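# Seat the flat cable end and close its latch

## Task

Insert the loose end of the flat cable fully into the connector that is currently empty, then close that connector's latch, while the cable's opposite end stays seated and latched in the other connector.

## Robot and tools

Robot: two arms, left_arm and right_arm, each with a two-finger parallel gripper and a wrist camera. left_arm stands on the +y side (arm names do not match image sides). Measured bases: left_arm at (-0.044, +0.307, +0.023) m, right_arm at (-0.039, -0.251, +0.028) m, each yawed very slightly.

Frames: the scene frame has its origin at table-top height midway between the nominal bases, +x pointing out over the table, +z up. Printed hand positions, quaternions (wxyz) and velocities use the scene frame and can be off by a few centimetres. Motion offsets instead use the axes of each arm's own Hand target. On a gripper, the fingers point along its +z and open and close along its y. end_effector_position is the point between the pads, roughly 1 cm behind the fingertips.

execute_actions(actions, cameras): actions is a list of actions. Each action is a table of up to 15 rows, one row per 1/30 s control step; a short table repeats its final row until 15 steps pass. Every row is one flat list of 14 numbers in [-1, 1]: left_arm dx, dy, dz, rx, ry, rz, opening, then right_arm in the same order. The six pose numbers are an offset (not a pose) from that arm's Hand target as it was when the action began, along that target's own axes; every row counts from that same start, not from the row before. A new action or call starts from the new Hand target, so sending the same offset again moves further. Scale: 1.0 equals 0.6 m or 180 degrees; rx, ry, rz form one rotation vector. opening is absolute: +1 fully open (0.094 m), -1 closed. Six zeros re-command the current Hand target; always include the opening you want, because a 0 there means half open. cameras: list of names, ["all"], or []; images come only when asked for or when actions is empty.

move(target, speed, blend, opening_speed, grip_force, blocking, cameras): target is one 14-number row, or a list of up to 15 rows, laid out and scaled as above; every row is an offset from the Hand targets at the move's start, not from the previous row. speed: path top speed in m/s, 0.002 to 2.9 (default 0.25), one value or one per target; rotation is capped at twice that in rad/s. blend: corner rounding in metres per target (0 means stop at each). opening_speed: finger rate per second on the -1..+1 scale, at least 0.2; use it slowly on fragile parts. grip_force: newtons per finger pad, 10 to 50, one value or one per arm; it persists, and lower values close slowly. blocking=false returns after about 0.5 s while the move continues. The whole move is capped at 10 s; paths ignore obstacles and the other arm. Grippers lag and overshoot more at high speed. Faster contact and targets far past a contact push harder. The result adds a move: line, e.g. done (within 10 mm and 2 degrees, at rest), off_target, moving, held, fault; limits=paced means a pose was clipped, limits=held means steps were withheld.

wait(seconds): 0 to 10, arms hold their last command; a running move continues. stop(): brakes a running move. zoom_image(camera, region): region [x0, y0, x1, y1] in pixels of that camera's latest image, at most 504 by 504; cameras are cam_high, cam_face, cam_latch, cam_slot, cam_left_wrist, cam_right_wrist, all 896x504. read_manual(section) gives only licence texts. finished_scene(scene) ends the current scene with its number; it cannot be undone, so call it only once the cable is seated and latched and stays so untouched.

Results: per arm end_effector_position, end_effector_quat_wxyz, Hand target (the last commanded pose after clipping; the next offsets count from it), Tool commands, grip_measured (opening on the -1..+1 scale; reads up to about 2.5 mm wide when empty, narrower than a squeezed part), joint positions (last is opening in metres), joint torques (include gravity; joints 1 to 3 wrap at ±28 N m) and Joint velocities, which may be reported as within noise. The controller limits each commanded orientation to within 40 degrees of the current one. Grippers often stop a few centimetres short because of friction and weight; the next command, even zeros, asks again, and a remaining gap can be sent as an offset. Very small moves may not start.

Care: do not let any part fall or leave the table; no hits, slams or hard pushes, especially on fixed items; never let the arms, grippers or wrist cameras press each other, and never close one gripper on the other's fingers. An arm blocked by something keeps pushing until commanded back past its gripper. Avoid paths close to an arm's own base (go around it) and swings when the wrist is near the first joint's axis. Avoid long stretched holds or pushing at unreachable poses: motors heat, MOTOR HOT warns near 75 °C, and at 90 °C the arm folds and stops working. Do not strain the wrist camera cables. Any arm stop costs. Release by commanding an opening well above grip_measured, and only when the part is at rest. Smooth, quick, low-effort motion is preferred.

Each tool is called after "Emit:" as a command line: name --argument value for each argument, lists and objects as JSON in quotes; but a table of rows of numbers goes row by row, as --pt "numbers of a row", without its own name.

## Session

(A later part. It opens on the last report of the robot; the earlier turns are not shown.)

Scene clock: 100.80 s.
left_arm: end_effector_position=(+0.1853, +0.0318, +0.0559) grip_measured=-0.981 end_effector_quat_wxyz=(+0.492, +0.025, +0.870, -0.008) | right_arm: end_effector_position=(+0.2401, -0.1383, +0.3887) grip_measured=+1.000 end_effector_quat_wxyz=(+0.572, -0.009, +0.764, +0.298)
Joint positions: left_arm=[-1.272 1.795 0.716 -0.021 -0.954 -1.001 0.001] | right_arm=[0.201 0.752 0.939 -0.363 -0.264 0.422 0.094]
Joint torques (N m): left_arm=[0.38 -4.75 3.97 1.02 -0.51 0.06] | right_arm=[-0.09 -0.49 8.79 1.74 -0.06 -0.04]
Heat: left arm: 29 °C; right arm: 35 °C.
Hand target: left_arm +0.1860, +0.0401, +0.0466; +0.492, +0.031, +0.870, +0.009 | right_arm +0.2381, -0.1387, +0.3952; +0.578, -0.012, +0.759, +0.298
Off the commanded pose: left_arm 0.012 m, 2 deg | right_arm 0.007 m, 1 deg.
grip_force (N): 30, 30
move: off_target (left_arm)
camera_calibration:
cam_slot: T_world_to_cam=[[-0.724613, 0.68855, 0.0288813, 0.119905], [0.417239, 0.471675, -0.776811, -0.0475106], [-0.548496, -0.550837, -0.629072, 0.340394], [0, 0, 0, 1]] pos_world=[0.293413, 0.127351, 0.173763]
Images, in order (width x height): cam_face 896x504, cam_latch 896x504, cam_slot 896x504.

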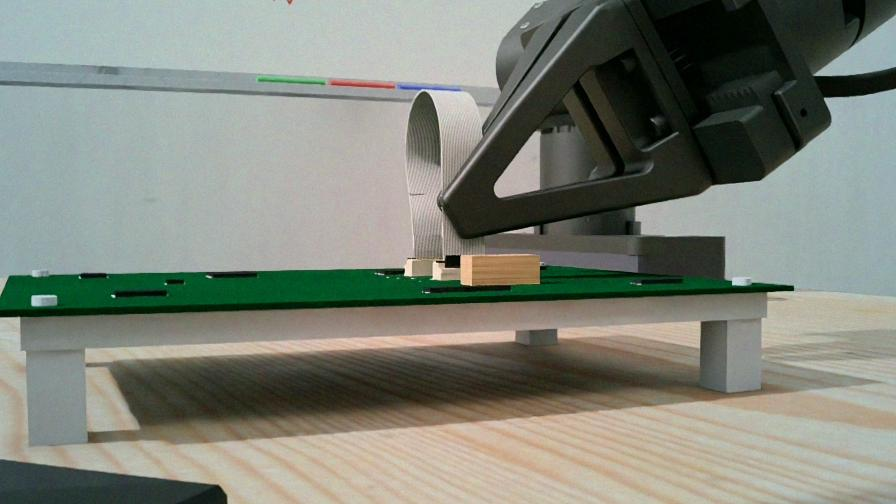

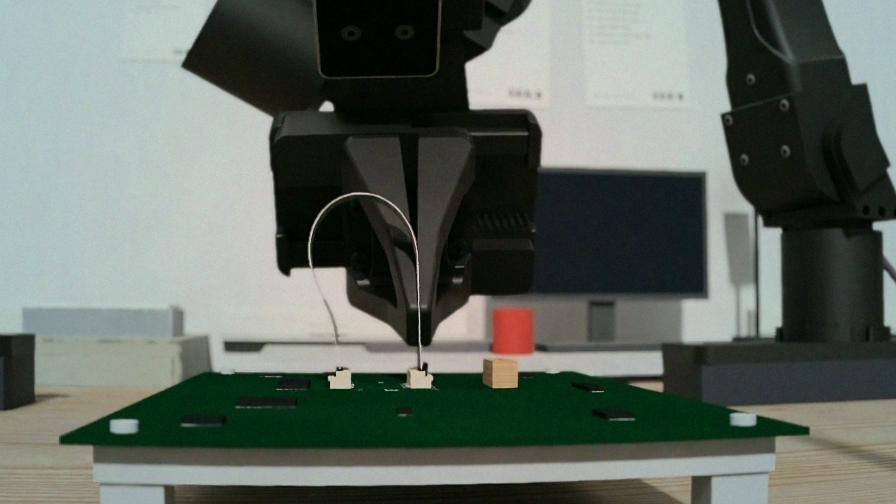

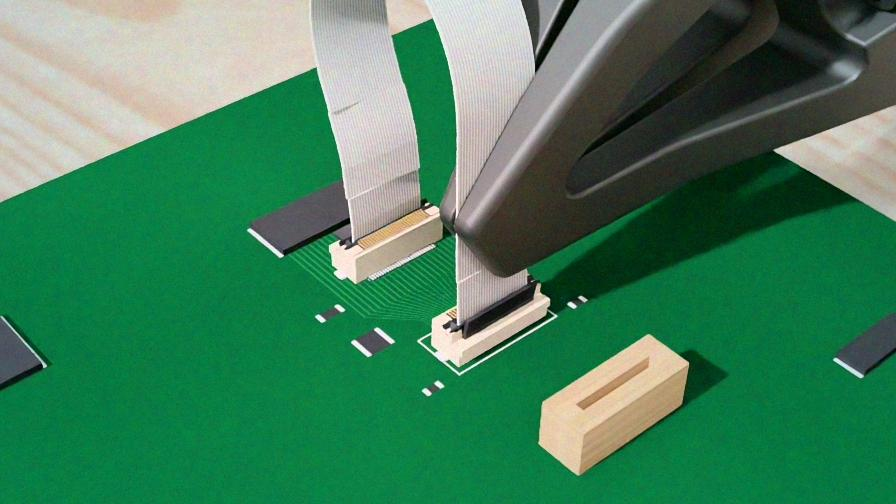

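Emit:
move --pt "-0.0083 -0.0022 -0.0041 0.0028 -0.0017 -0.0047 -1 0 0 0 0 0 0 1" --pt "-0.0083 -0.0022 -0.0041 0.0028 -0.0017 -0.0047 -0.7 0 0 0 0 0 0 1" --speed 0.05 --opening_speed 0.3 --cameras '["cam_latch","cam_slot"]'

Emit:
zoom_image --camera "cam_latch" --region '[370, 295, 470, 395]'

Emit:
zoom_image --camera "cam_slot" --region '[425, 260, 565, 370]'

Scene clock: 108.33 s.
left_arm: end_effector_position=(+0.1845, +0.0333, +0.0540) grip_measured=-0.703 end_effector_quat_wxyz=(+0.490, +0.027, +0.871, -0.007) | right_arm: end_effector_position=(+0.2401, -0.1383, +0.3887) grip_measured=+1.000 end_effector_quat_wxyz=(+0.572, -0.009, +0.764, +0.298)
Joint positions: left_arm=[-1.272 1.795 0.709 -0.02 -0.95 -1.001 0.014] | right_arm=[0.201 0.752 0.939 -0.363 -0.264 0.422 0.094]
Joint torques (N m): left_arm=[0.44 -5.98 4.53 1.04 -0.53 0.04] | right_arm=[-0.12 -0.5 8.85 1.76 -0.06 -0.03]
Heat: left arm: 29 °C; right arm: 35 °C.
Hand target: left_arm +0.1864, +0.0385, +0.0521; +0.494, +0.026, +0.869, +0.001 | right_arm +0.2381, -0.1387, +0.3952; +0.578, -0.012, +0.759, +0.298
Off the commanded pose: left_arm 0.006 m, 1 deg | right_arm 0.007 m, 1 deg.
grip_force (N): 30, 30
move: done
camera_calibration:
cam_slot: T_world_to_cam=[[-0.724613, 0.68855, 0.0288813, 0.119905], [0.417239, 0.471675, -0.776811, -0.0475106], [-0.548496, -0.550837, -0.629072, 0.340394], [0, 0, 0, 1]] pos_world=[0.293413, 0.127351, 0.173763]
Images, in order (width x height): cam_latch 896x504, cam_slot 896x504.

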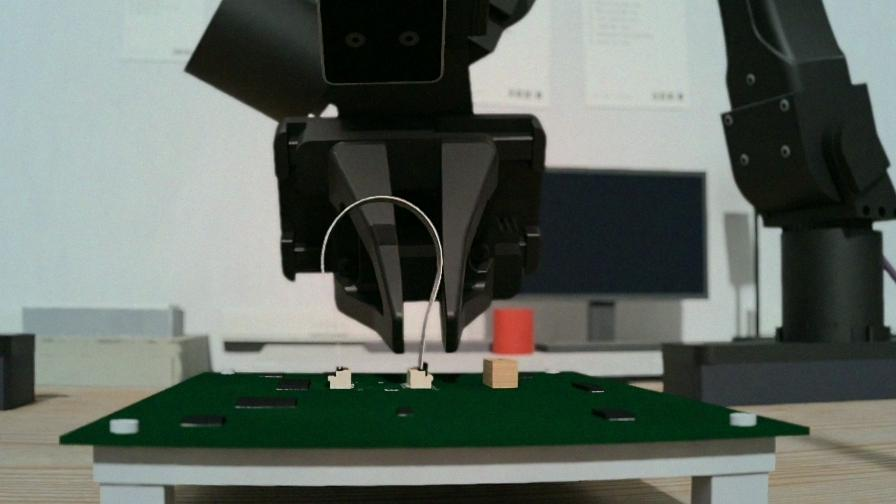

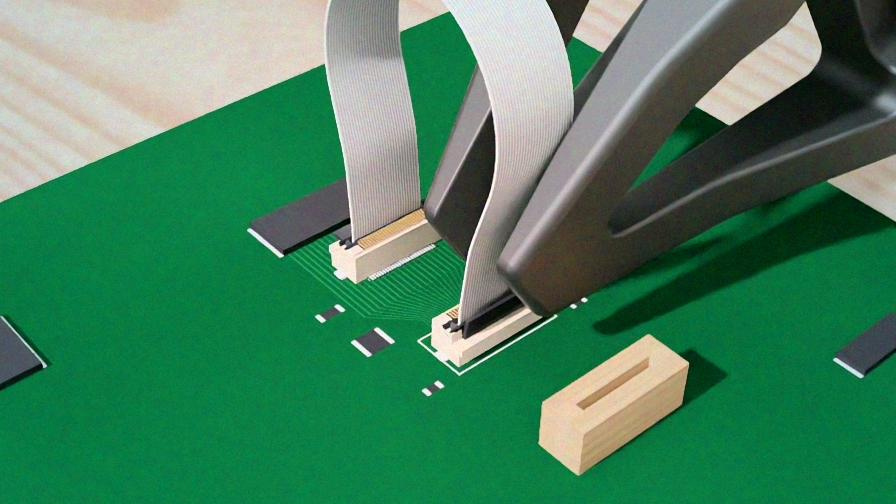

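Scaled by 5.040 from the camera's 896x504 image, which has a finer 1280x720 frame.

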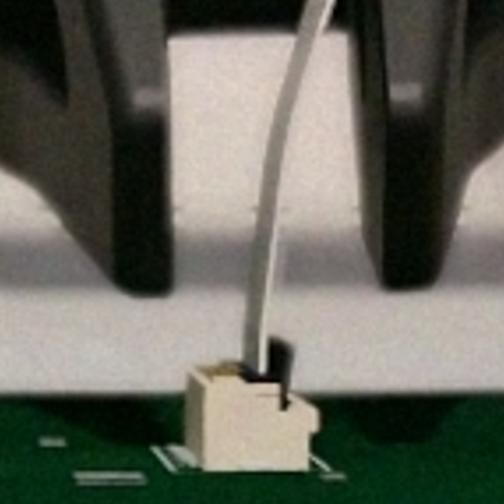

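Scaled by 3.600 from the camera's 896x504 image, which has a finer 1280x720 frame.

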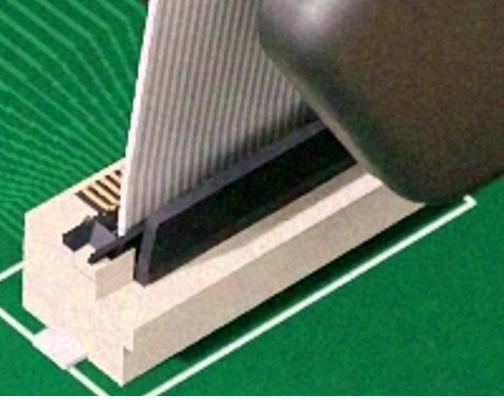

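Emit:
move --target '[-0.0061,-0.0118,0.0007,0.0074,-0.0045,-0.0126,-0.7,0,0,0,0,0,0,1]' --speed 0.05 --cameras '["cam_latch","cam_slot"]'

Emit:
zoom_image --camera "cam_latch" --region '[370, 295, 470, 395]'

Emit:
zoom_image --camera "cam_slot" --region '[425, 260, 565, 370]'

Scene clock: 111.57 s.
left_arm: end_effector_position=(+0.1862, +0.0266, +0.0575) grip_measured=-0.703 end_effector_quat_wxyz=(+0.495, +0.016, +0.868, -0.025) | right_arm: end_effector_position=(+0.2401, -0.1383, +0.3887) grip_measured=+1.000 end_effector_quat_wxyz=(+0.572, -0.009, +0.764, +0.298)
Joint positions: left_arm=[-1.272 1.795 0.709 0.025 -0.949 -1.001 0.014] | right_arm=[0.201 0.752 0.939 -0.363 -0.264 0.422 0.094]
Joint torques (N m): left_arm=[0.44 -5.78 4.52 1.14 -0.53 0.04] | right_arm=[-0.12 -0.53 8.79 1.76 -0.07 -0.03]
Heat: left arm: 29 °C; right arm: 35 °C.
Hand target: left_arm +0.1883, +0.0312, +0.0549; +0.500, +0.015, +0.866, -0.019 | right_arm +0.2381, -0.1387, +0.3952; +0.578, -0.012, +0.759, +0.298
Off the commanded pose: left_arm 0.006 m, 1 deg | right_arm 0.007 m, 1 deg.
grip_force (N): 30, 30
move: done
camera_calibration:
cam_slot: T_world_to_cam=[[-0.724613, 0.68855, 0.0288813, 0.119905], [0.417239, 0.471675, -0.776811, -0.0475106], [-0.548496, -0.550837, -0.629072, 0.340394], [0, 0, 0, 1]] pos_world=[0.293413, 0.127351, 0.173763]
Images, in order (width x height): cam_latch 896x504, cam_slot 896x504.

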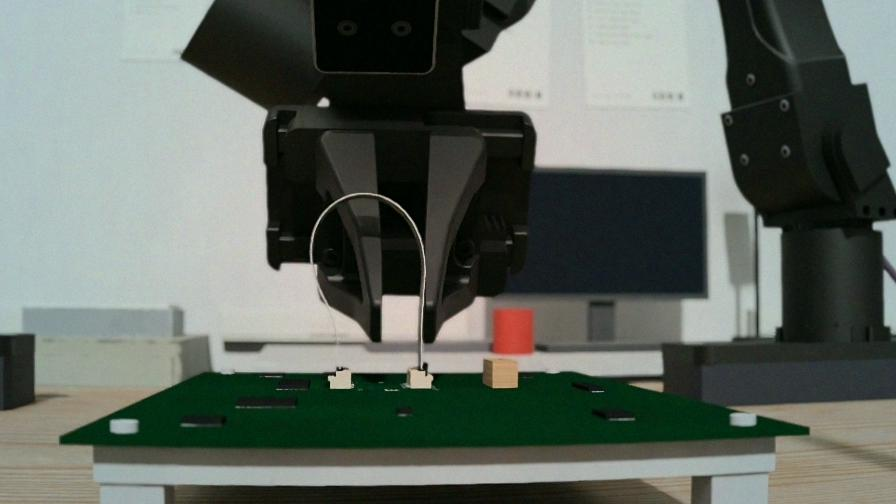

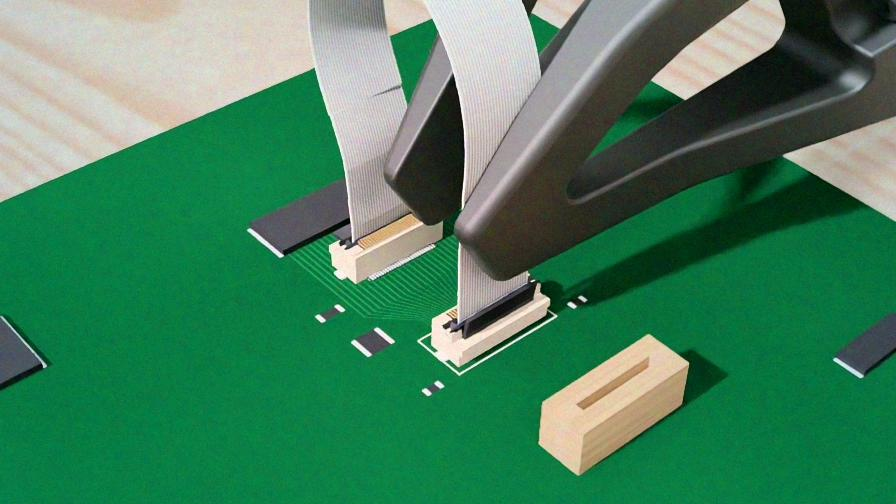

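Scaled by 5.040 from the camera's 896x504 image, which has a finer 1280x720 frame.

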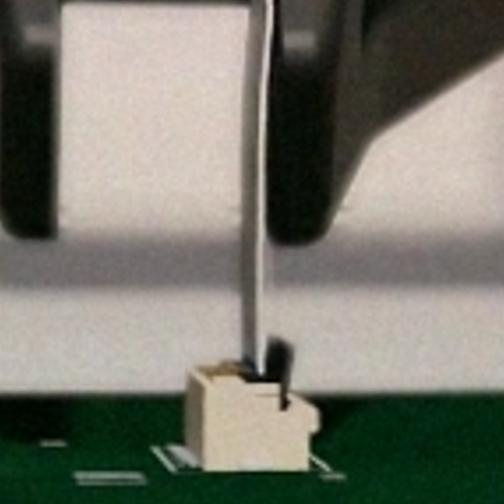

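Scaled by 3.600 from the camera's 896x504 image, which has a finer 1280x720 frame.

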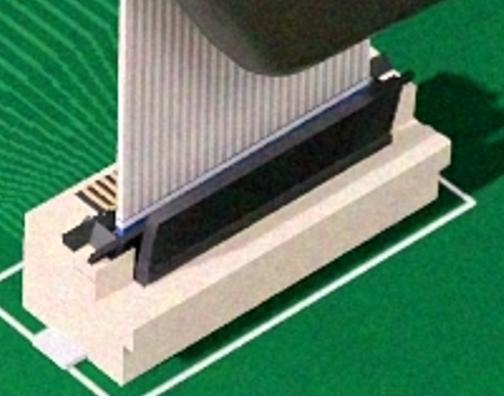

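Emit:
move --target '[0.0053,-0.0026,0.0042,0.0006,-0.0004,-0.00105,-0.7,0,0,0,0,0,0,1]' --speed 0.05 --cameras '["cam_latch","cam_slot"]'

Emit:
zoom_image --camera "cam_latch" --region '[370, 295, 470, 395]'

Emit:
zoom_image --camera "cam_slot" --region '[425, 260, 565, 370]'

Scene clock: 115.90 s.
left_arm: end_effector_position=(+0.1866, +0.0252, +0.0537) grip_measured=-0.703 end_effector_quat_wxyz=(+0.495, +0.016, +0.868, -0.026) | right_arm: end_effector_position=(+0.2401, -0.1383, +0.3887) grip_measured=+1.000 end_effector_quat_wxyz=(+0.572, -0.009, +0.764, +0.298)
Joint positions: left_arm=[-1.272 1.812 0.709 0.044 -0.949 -1.001 0.014] | right_arm=[0.201 0.752 0.939 -0.363 -0.264 0.422 0.094]
Joint torques (N m): left_arm=[0.44 -5.78 4.45 1.21 -0.52 0.04] | right_arm=[-0.13 -0.49 8.8 1.76 -0.05 -0.04]
Heat: left arm: 29 °C; right arm: 35 °C.
Hand target: left_arm +0.1888, +0.0296, +0.0509; +0.500, +0.014, +0.866, -0.020 | right_arm +0.2381, -0.1387, +0.3952; +0.578, -0.012, +0.759, +0.298
Off the commanded pose: left_arm 0.006 m, 1 deg | right_arm 0.007 m, 1 deg.
grip_force (N): 30, 30
move: done
camera_calibration:
cam_slot: T_world_to_cam=[[-0.724613, 0.68855, 0.0288813, 0.119905], [0.417239, 0.471675, -0.776811, -0.0475106], [-0.548496, -0.550837, -0.629072, 0.340394], [0, 0, 0, 1]] pos_world=[0.293413, 0.127351, 0.173763]
Images, in order (width x height): cam_latch 896x504, cam_slot 896x504.

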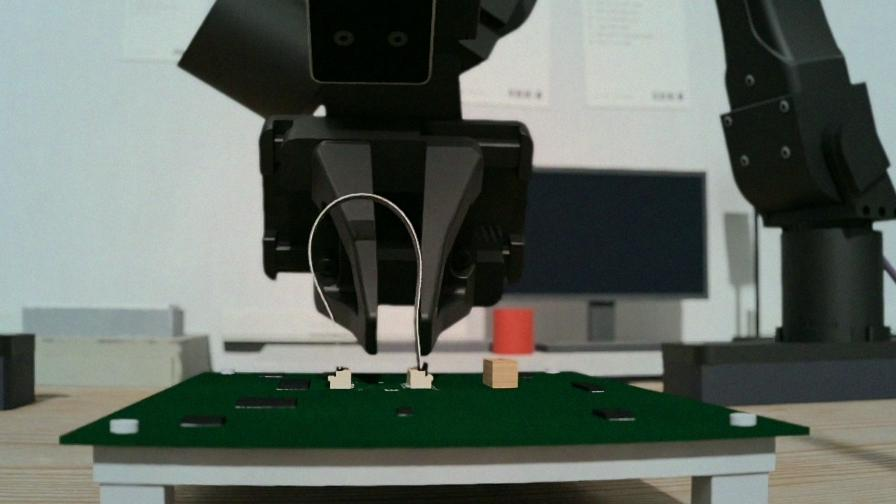

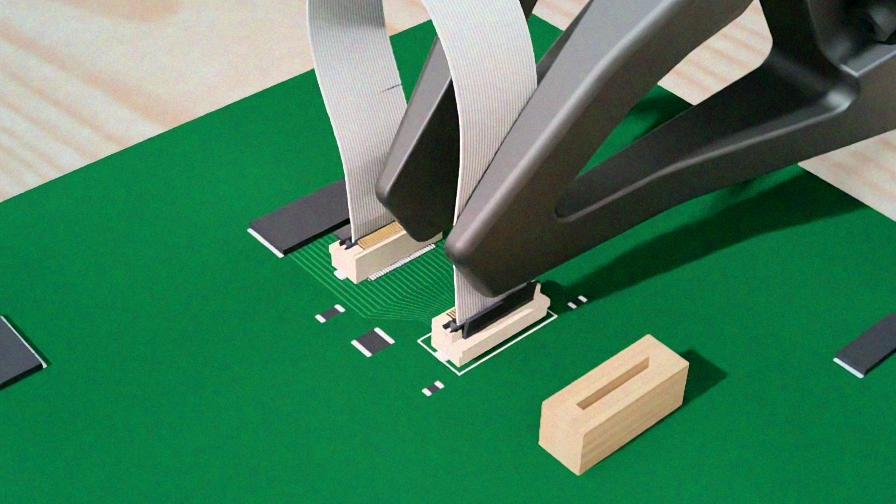

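Scaled by 5.040 from the camera's 896x504 image, which has a finer 1280x720 frame.

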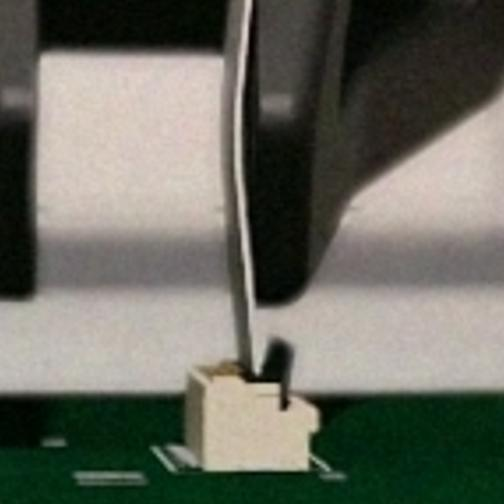

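Scaled by 3.600 from the camera's 896x504 image, which has a finer 1280x720 frame.

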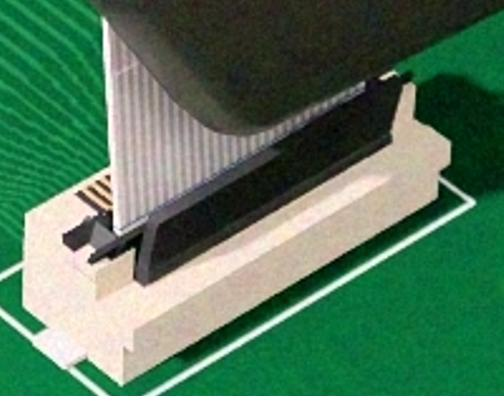

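Emit:
move --target '[0.0041,0.0014,0.0020,-0.0014,0.0008,0.0024,-0.7,0,0,0,0,0,0,1]' --speed 0.04 --cameras '["cam_latch","cam_slot"]'

Emit:
zoom_image --camera "cam_latch" --region '[370, 295, 470, 395]'

Emit:
zoom_image --camera "cam_slot" --region '[425, 260, 565, 370]'

Scene clock: 117.67 s.
left_arm: end_effector_position=(+0.1866, +0.0253, +0.0516) grip_measured=-0.703 end_effector_quat_wxyz=(+0.495, +0.017, +0.868, -0.025) | right_arm: end_effector_position=(+0.2401, -0.1383, +0.3887) grip_measured=+1.000 end_effector_quat_wxyz=(+0.572, -0.009, +0.764, +0.298)
Joint positions: left_arm=[-1.272 1.82 0.709 0.048 -0.949 -1.001 0.014] | right_arm=[0.201 0.752 0.939 -0.363 -0.264 0.422 0.094]
Joint torques (N m): left_arm=[0.46 -5.74 4.4 1.17 -0.53 0.04] | right_arm=[-0.16 -0.46 8.84 1.76 -0.06 -0.02]
Heat: left arm: 29 °C; right arm: 35 °C.
Hand target: left_arm +0.1887, +0.0304, +0.0481; +0.499, +0.016, +0.866, -0.017 | right_arm +0.2381, -0.1387, +0.3952; +0.578, -0.012, +0.759, +0.298
Off the commanded pose: left_arm 0.007 m, 1 deg | right_arm 0.007 m, 1 deg.
grip_force (N): 30, 30
move: done
camera_calibration:
cam_slot: T_world_to_cam=[[-0.724613, 0.68855, 0.0288813, 0.119905], [0.417239, 0.471675, -0.776811, -0.0475106], [-0.548496, -0.550837, -0.629072, 0.340394], [0, 0, 0, 1]] pos_world=[0.293413, 0.127351, 0.173763]
Images, in order (width x height): cam_latch 896x504, cam_slot 896x504.

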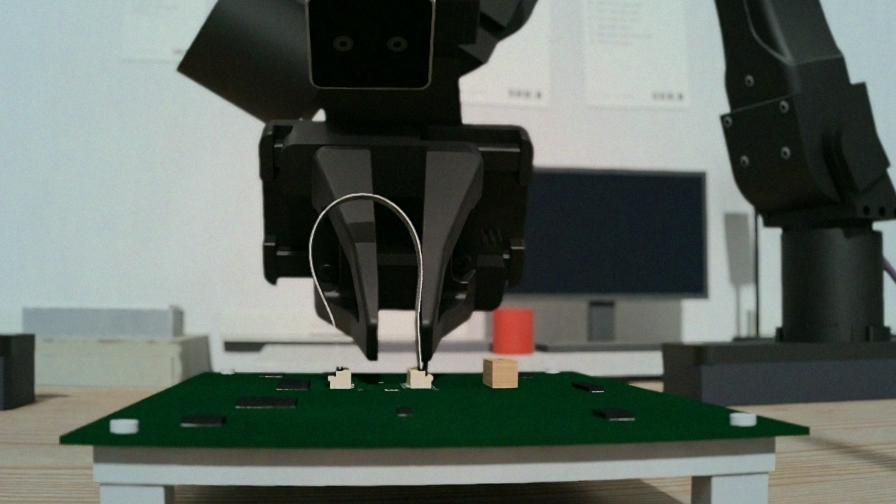

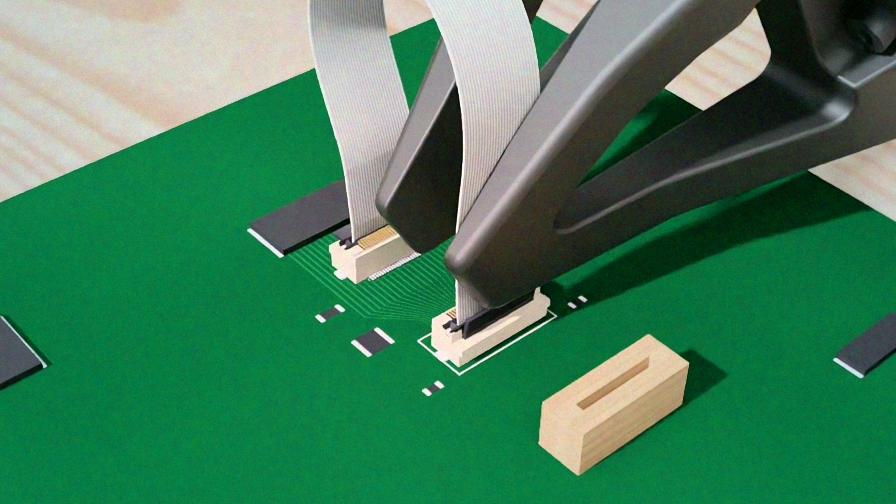

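Scaled by 5.040 from the camera's 896x504 image, which has a finer 1280x720 frame.

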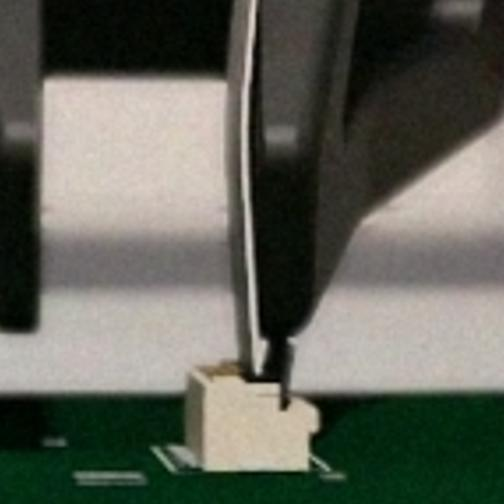

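Scaled by 3.600 from the camera's 896x504 image, which has a finer 1280x720 frame.

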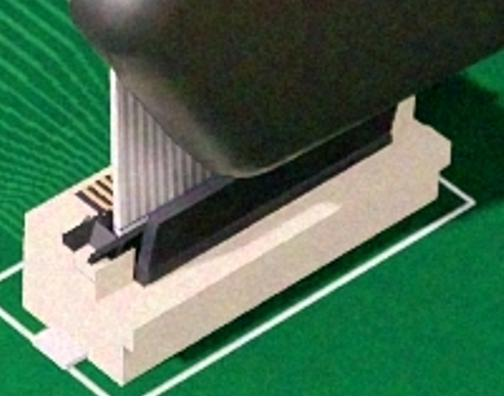

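Emit:
move --pt "-0.00105 -0.00225 0.0002 0.0014 -0.0008 -0.0024 -0.7 0 0 0 0 0 0 1" --pt "0.0049 0.0038 0.0016 -0.0007 0.0005 0.0013 -0.7 0 0 0 0 0 0 1" --speed 0.03 --cameras '["cam_latch","cam_slot"]'

Emit:
zoom_image --camera "cam_latch" --region '[370, 295, 470, 395]'

Emit:
zoom_image --camera "cam_slot" --region '[425, 260, 565, 370]'

Scene clock: 121.07 s.
left_arm: end_effector_position=(+0.1868, +0.0257, +0.0516) grip_measured=-0.702 end_effector_quat_wxyz=(+0.498, +0.014, +0.867, -0.028) | right_arm: end_effector_position=(+0.2401, -0.1383, +0.3887) grip_measured=+1.000 end_effector_quat_wxyz=(+0.572, -0.009, +0.764, +0.298)
Joint positions: left_arm=[-1.272 1.82 0.701 0.066 -0.953 -1 0.014] | right_arm=[0.201 0.752 0.939 -0.363 -0.264 0.422 0.094]
Joint torques (N m): left_arm=[0.44 -5.31 4.22 1.12 -0.49 0.05] | right_arm=[-0.1 -0.51 8.8 1.76 -0.06 -0.04]
Heat: left arm: 29 °C; right arm: 35 °C.
Hand target: left_arm +0.1882, +0.0326, +0.0451; +0.499, +0.017, +0.867, -0.015 | right_arm +0.2381, -0.1387, +0.3952; +0.578, -0.012, +0.759, +0.298
Off the commanded pose: left_arm 0.010 m, 2 deg | right_arm 0.007 m, 1 deg.
grip_force (N): 30, 30
move: done
camera_calibration:
cam_slot: T_world_to_cam=[[-0.724613, 0.68855, 0.0288813, 0.119905], [0.417239, 0.471675, -0.776811, -0.0475106], [-0.548496, -0.550837, -0.629072, 0.340394], [0, 0, 0, 1]] pos_world=[0.293413, 0.127351, 0.173763]
Images, in order (width x height): cam_latch 896x504, cam_slot 896x504.

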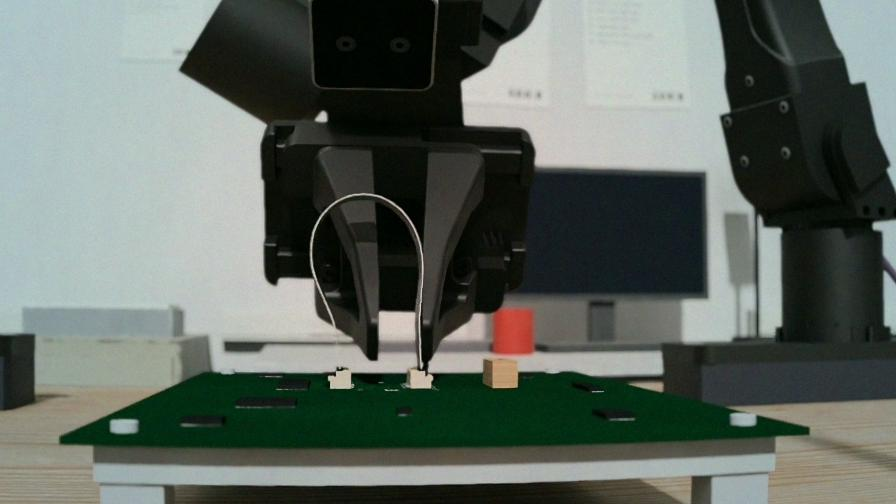

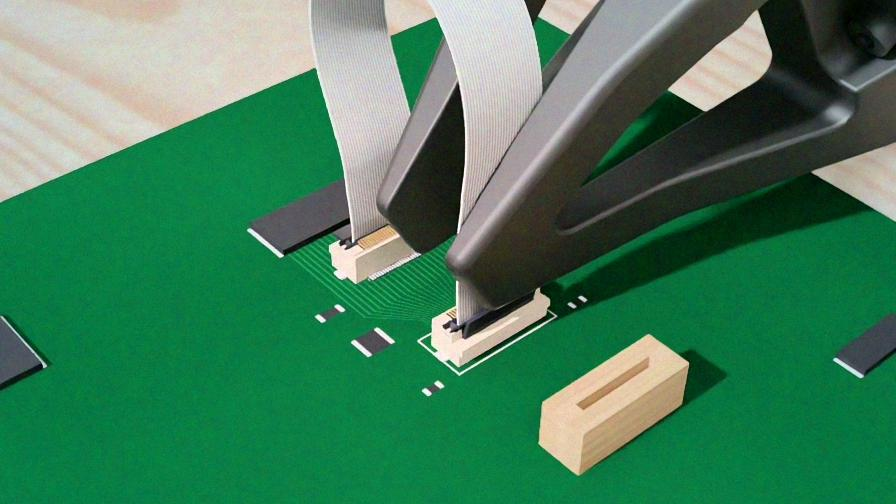

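Scaled by 5.040 from the camera's 896x504 image, which has a finer 1280x720 frame.

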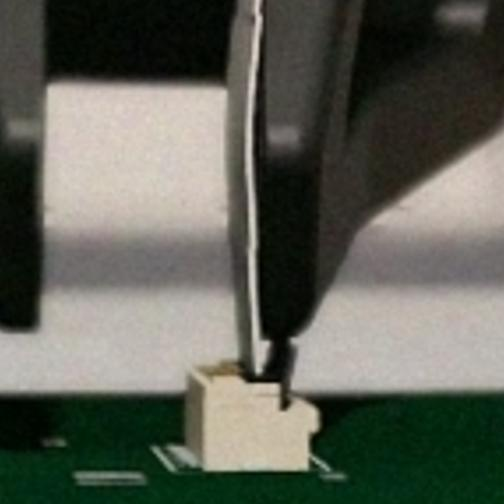

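Scaled by 3.600 from the camera's 896x504 image, which has a finer 1280x720 frame.

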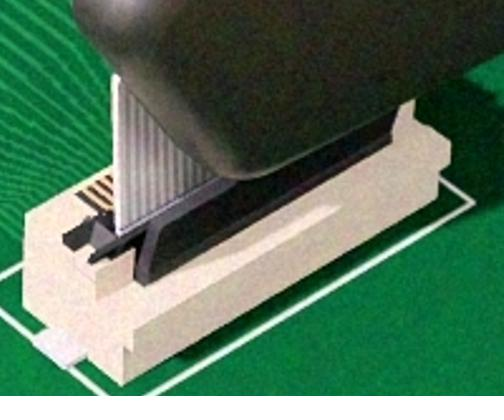

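Emit:
move --target '[0.0060,0.0091,0.0002,-0.0038,0.0023,0.0065,-0.7,0,0,0,0,0,0,1]' --speed 0.03 --cameras '["cam_latch","cam_slot"]'

Emit:
zoom_image --camera "cam_latch" --region '[395, 320, 470, 395]'

Emit:
zoom_image --camera "cam_slot" --region '[425, 260, 565, 370]'

Scene clock: 123.57 s.
left_arm: end_effector_position=(+0.1865, +0.0277, +0.0505) grip_measured=-0.702 end_effector_quat_wxyz=(+0.498, +0.015, +0.867, -0.025) | right_arm: end_effector_position=(+0.2401, -0.1383, +0.3887) grip_measured=+1.000 end_effector_quat_wxyz=(+0.572, -0.009, +0.764, +0.298)
Joint positions: left_arm=[-1.272 1.82 0.695 0.068 -0.955 -0.999 0.014] | right_arm=[0.201 0.752 0.939 -0.363 -0.264 0.422 0.094]
Joint torques (N m): left_arm=[0.51 -5.44 3.81 0.88 -0.47 0.06] | right_arm=[-0.12 -0.46 8.84 1.75 -0.06 -0.03]
Heat: left arm: 29 °C; right arm: 35 °C.
Hand target: left_arm +0.1867, +0.0381, +0.0419; +0.496, +0.023, +0.868, -0.004 | right_arm +0.2381, -0.1387, +0.3952; +0.578, -0.012, +0.759, +0.298
Off the commanded pose: left_arm 0.014 m, 3 deg | right_arm 0.007 m, 1 deg.
grip_force (N): 30, 30
move: off_target (left_arm)
camera_calibration:
cam_slot: T_world_to_cam=[[-0.724613, 0.68855, 0.0288813, 0.119905], [0.417239, 0.471675, -0.776811, -0.0475106], [-0.548496, -0.550837, -0.629072, 0.340394], [0, 0, 0, 1]] pos_world=[0.293413, 0.127351, 0.173763]
Images, in order (width x height): cam_latch 896x504, cam_slot 896x504.

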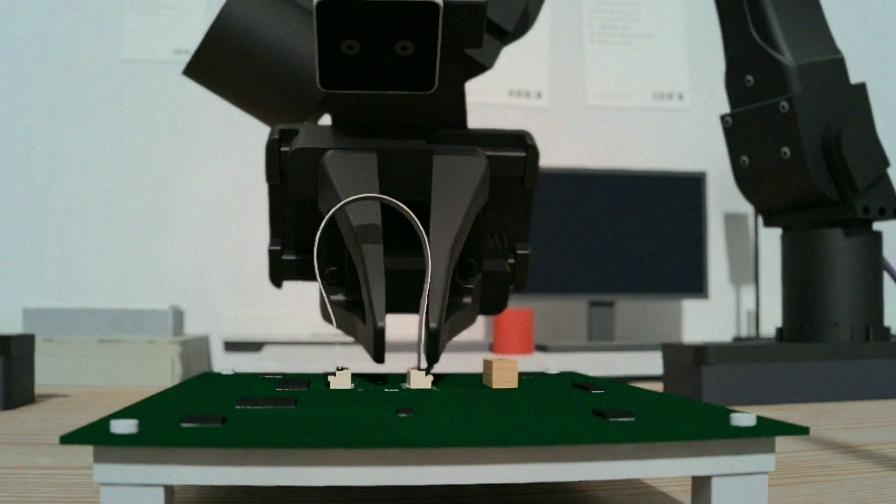

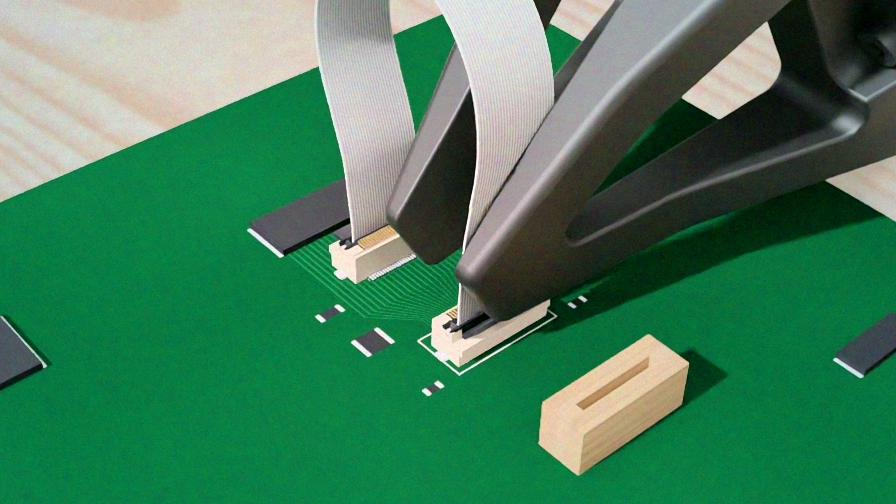

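Scaled by 6.720 from the camera's 896x504 image, which has a finer 1280x720 frame.

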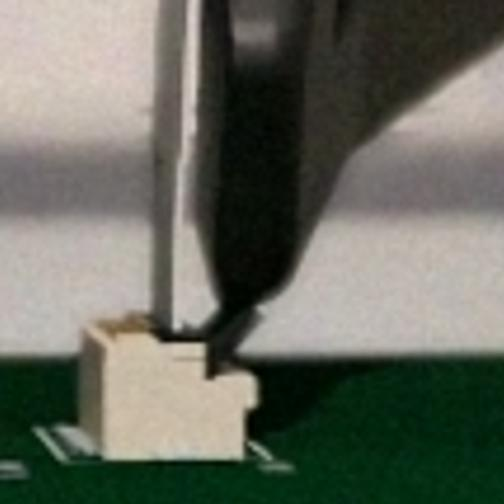

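Scaled by 3.600 from the camera's 896x504 image, which has a finer 1280x720 frame.

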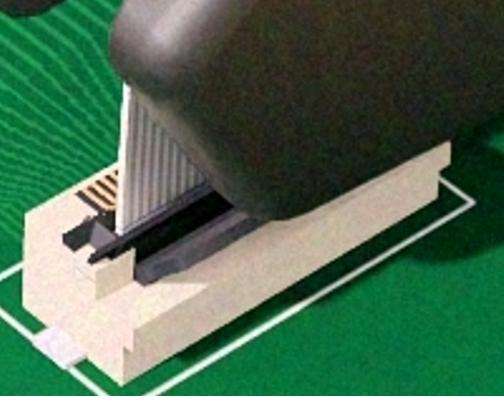

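Emit:
move --target '[0.0055,0.0016,0.0027,-0.0018,0.0011,0.0032,-0.7,0,0,0,0,0,0,1]' --speed 0.03 --cameras '["cam_latch","cam_slot"]'

Emit:
zoom_image --camera "cam_latch" --region '[395, 320, 470, 395]'

Emit:
zoom_image --camera "cam_slot" --region '[425, 260, 565, 370]'

Scene clock: 125.63 s.
left_arm: end_effector_position=(+0.1868, +0.0292, +0.0480) grip_measured=-0.702 end_effector_quat_wxyz=(+0.499, +0.017, +0.866, -0.019) | right_arm: end_effector_position=(+0.2401, -0.1383, +0.3887) grip_measured=+1.000 end_effector_quat_wxyz=(+0.572, -0.009, +0.764, +0.298)
Joint positions: left_arm=[-1.272 1.831 0.695 0.069 -0.961 -0.997 0.014] | right_arm=[0.201 0.752 0.939 -0.363 -0.264 0.422 0.094]
Joint torques (N m): left_arm=[0.49 -5.27 3.81 0.88 -0.41 0.03] | right_arm=[-0.1 -0.5 8.8 1.77 -0.07 -0.04]
Heat: left arm: 29 °C; right arm: 35 °C.
Hand target: left_arm +0.1865, +0.0392, +0.0383; +0.494, +0.026, +0.869, +0.001 | right_arm +0.2381, -0.1387, +0.3952; +0.578, -0.012, +0.759, +0.298
Off the commanded pose: left_arm 0.014 m, 3 deg | right_arm 0.007 m, 1 deg.
grip_force (N): 30, 30
move: off_target (left_arm)
camera_calibration:
cam_slot: T_world_to_cam=[[-0.724613, 0.68855, 0.0288813, 0.119905], [0.417239, 0.471675, -0.776811, -0.0475106], [-0.548496, -0.550837, -0.629072, 0.340394], [0, 0, 0, 1]] pos_world=[0.293413, 0.127351, 0.173763]
Images, in order (width x height): cam_latch 896x504, cam_slot 896x504.

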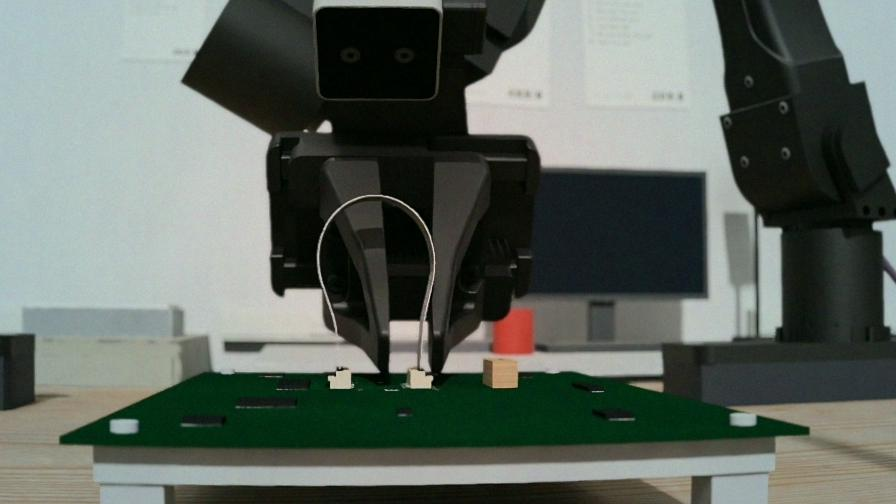

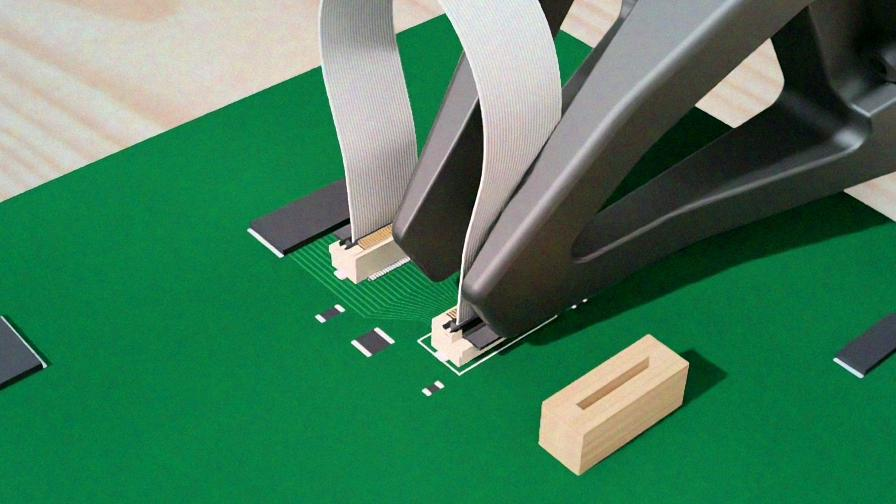

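Scaled by 6.720 from the camera's 896x504 image, which has a finer 1280x720 frame.

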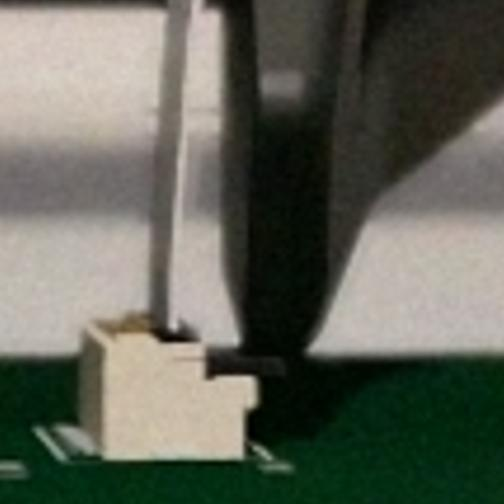

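Scaled by 3.600 from the camera's 896x504 image, which has a finer 1280x720 frame.

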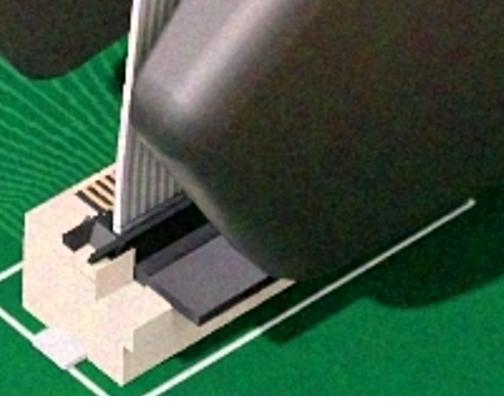

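Emit:
zoom_image --camera "cam_latch" --region '[318, 340, 378, 400]'

Emit:
zoom_image --camera "cam_latch" --region '[395, 340, 455, 400]'

Scaled by 8.400 from the camera's 896x504 image, which has a finer 1280x720 frame.

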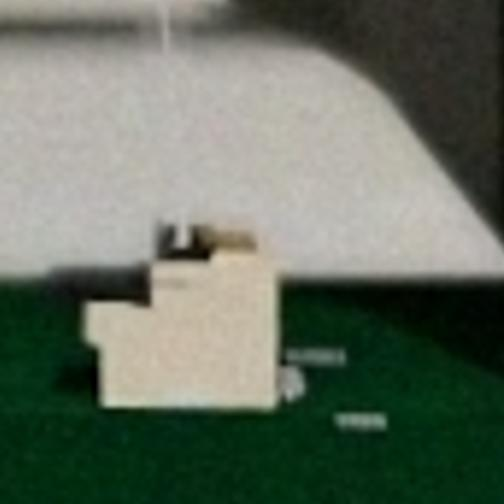

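Scaled by 8.400 from the camera's 896x504 image, which has a finer 1280x720 frame.

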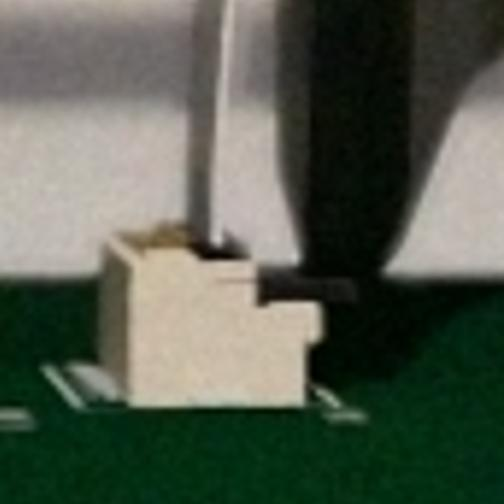

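Emit:
move --target '[0.0055,0.0014,0.0027,-0.0018,0.0011,0.0032,-0.7,0,0,0,0,0,0,1]' --speed 0.03 --cameras '["cam_latch","cam_slot","cam_face"]'

Emit:
zoom_image --camera "cam_latch" --region '[395, 340, 455, 400]'

Emit:
zoom_image --camera "cam_slot" --region '[425, 260, 565, 370]'

Emit:
zoom_image --camera "cam_face" --region '[420, 190, 520, 290]'

Scene clock: 128.43 s.
left_arm: end_effector_position=(+0.1873, +0.0302, +0.0466) grip_measured=-0.702 end_effector_quat_wxyz=(+0.501, +0.018, +0.865, -0.016) | right_arm: end_effector_position=(+0.2401, -0.1383, +0.3887) grip_measured=+1.000 end_effector_quat_wxyz=(+0.572, -0.009, +0.764, +0.298)
Joint positions: left_arm=[-1.272 1.839 0.694 0.074 -0.968 -0.997 0.014] | right_arm=[0.201 0.752 0.939 -0.363 -0.264 0.422 0.094]
Joint torques (N m): left_arm=[0.46 -5.08 3.88 0.83 -0.34 0.03] | right_arm=[-0.1 -0.47 8.77 1.75 -0.05 -0.06]
Heat: left arm: 29 °C; right arm: 35 °C.
Hand target: left_arm +0.1862, +0.0402, +0.0345; +0.493, +0.029, +0.870, +0.006 | right_arm +0.2381, -0.1387, +0.3952; +0.578, -0.012, +0.759, +0.298
Off the commanded pose: left_arm 0.016 m, 3 deg | right_arm 0.007 m, 1 deg.
grip_force (N): 30, 30
move: off_target (left_arm)
camera_calibration:
cam_slot: T_world_to_cam=[[-0.724613, 0.68855, 0.0288813, 0.119905], [0.417239, 0.471675, -0.776811, -0.0475106], [-0.548496, -0.550837, -0.629072, 0.340394], [0, 0, 0, 1]] pos_world=[0.293413, 0.127351, 0.173763]
Images, in order (width x height): cam_face 896x504, cam_latch 896x504, cam_slot 896x504.

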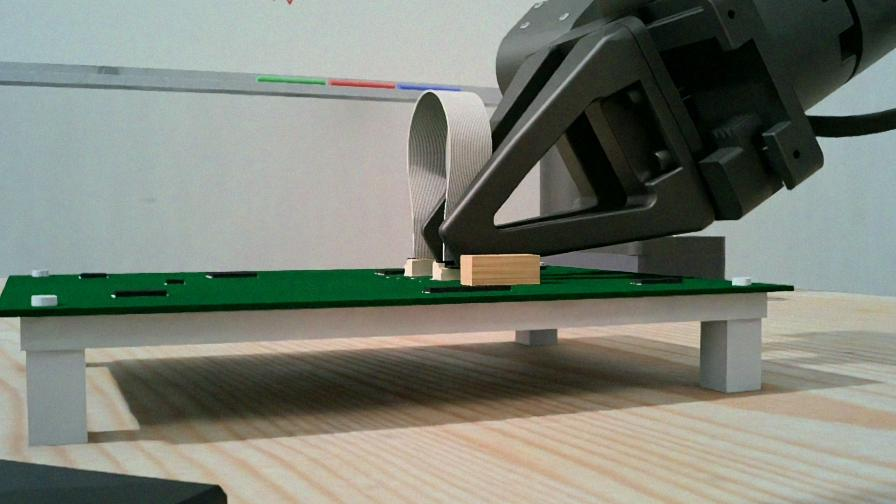

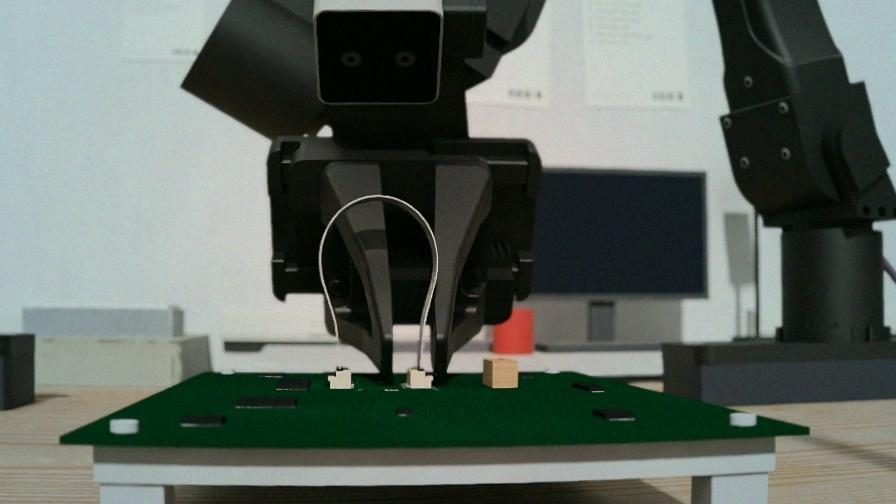

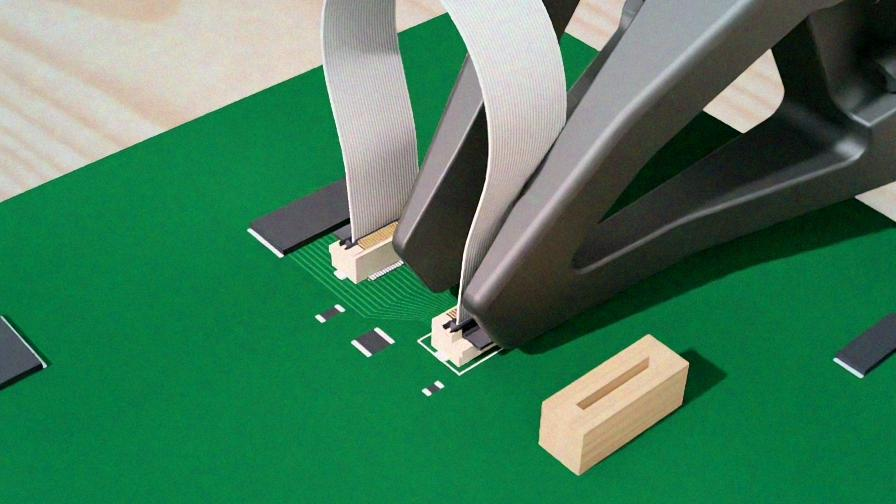

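Scaled by 8.400 from the camera's 896x504 image, which has a finer 1280x720 frame.

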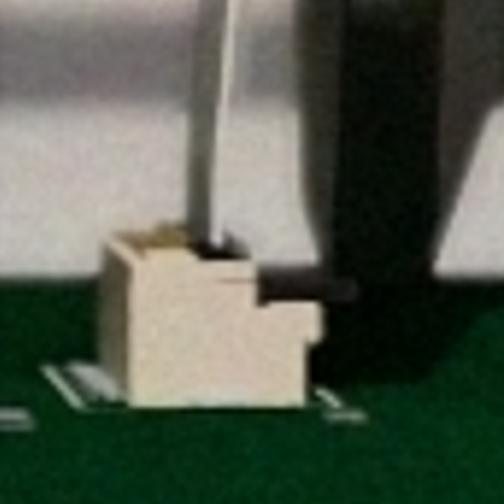

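Scaled by 3.600 from the camera's 896x504 image, which has a finer 1280x720 frame.

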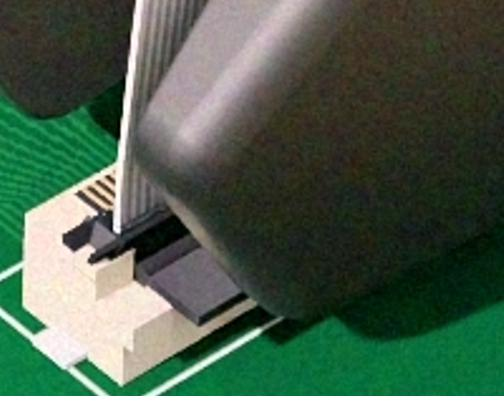

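Scaled by 5.040 from the camera's 896x504 image, which has a finer 1280x720 frame.

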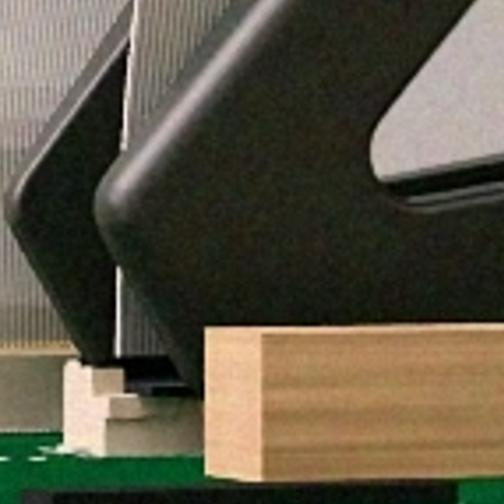

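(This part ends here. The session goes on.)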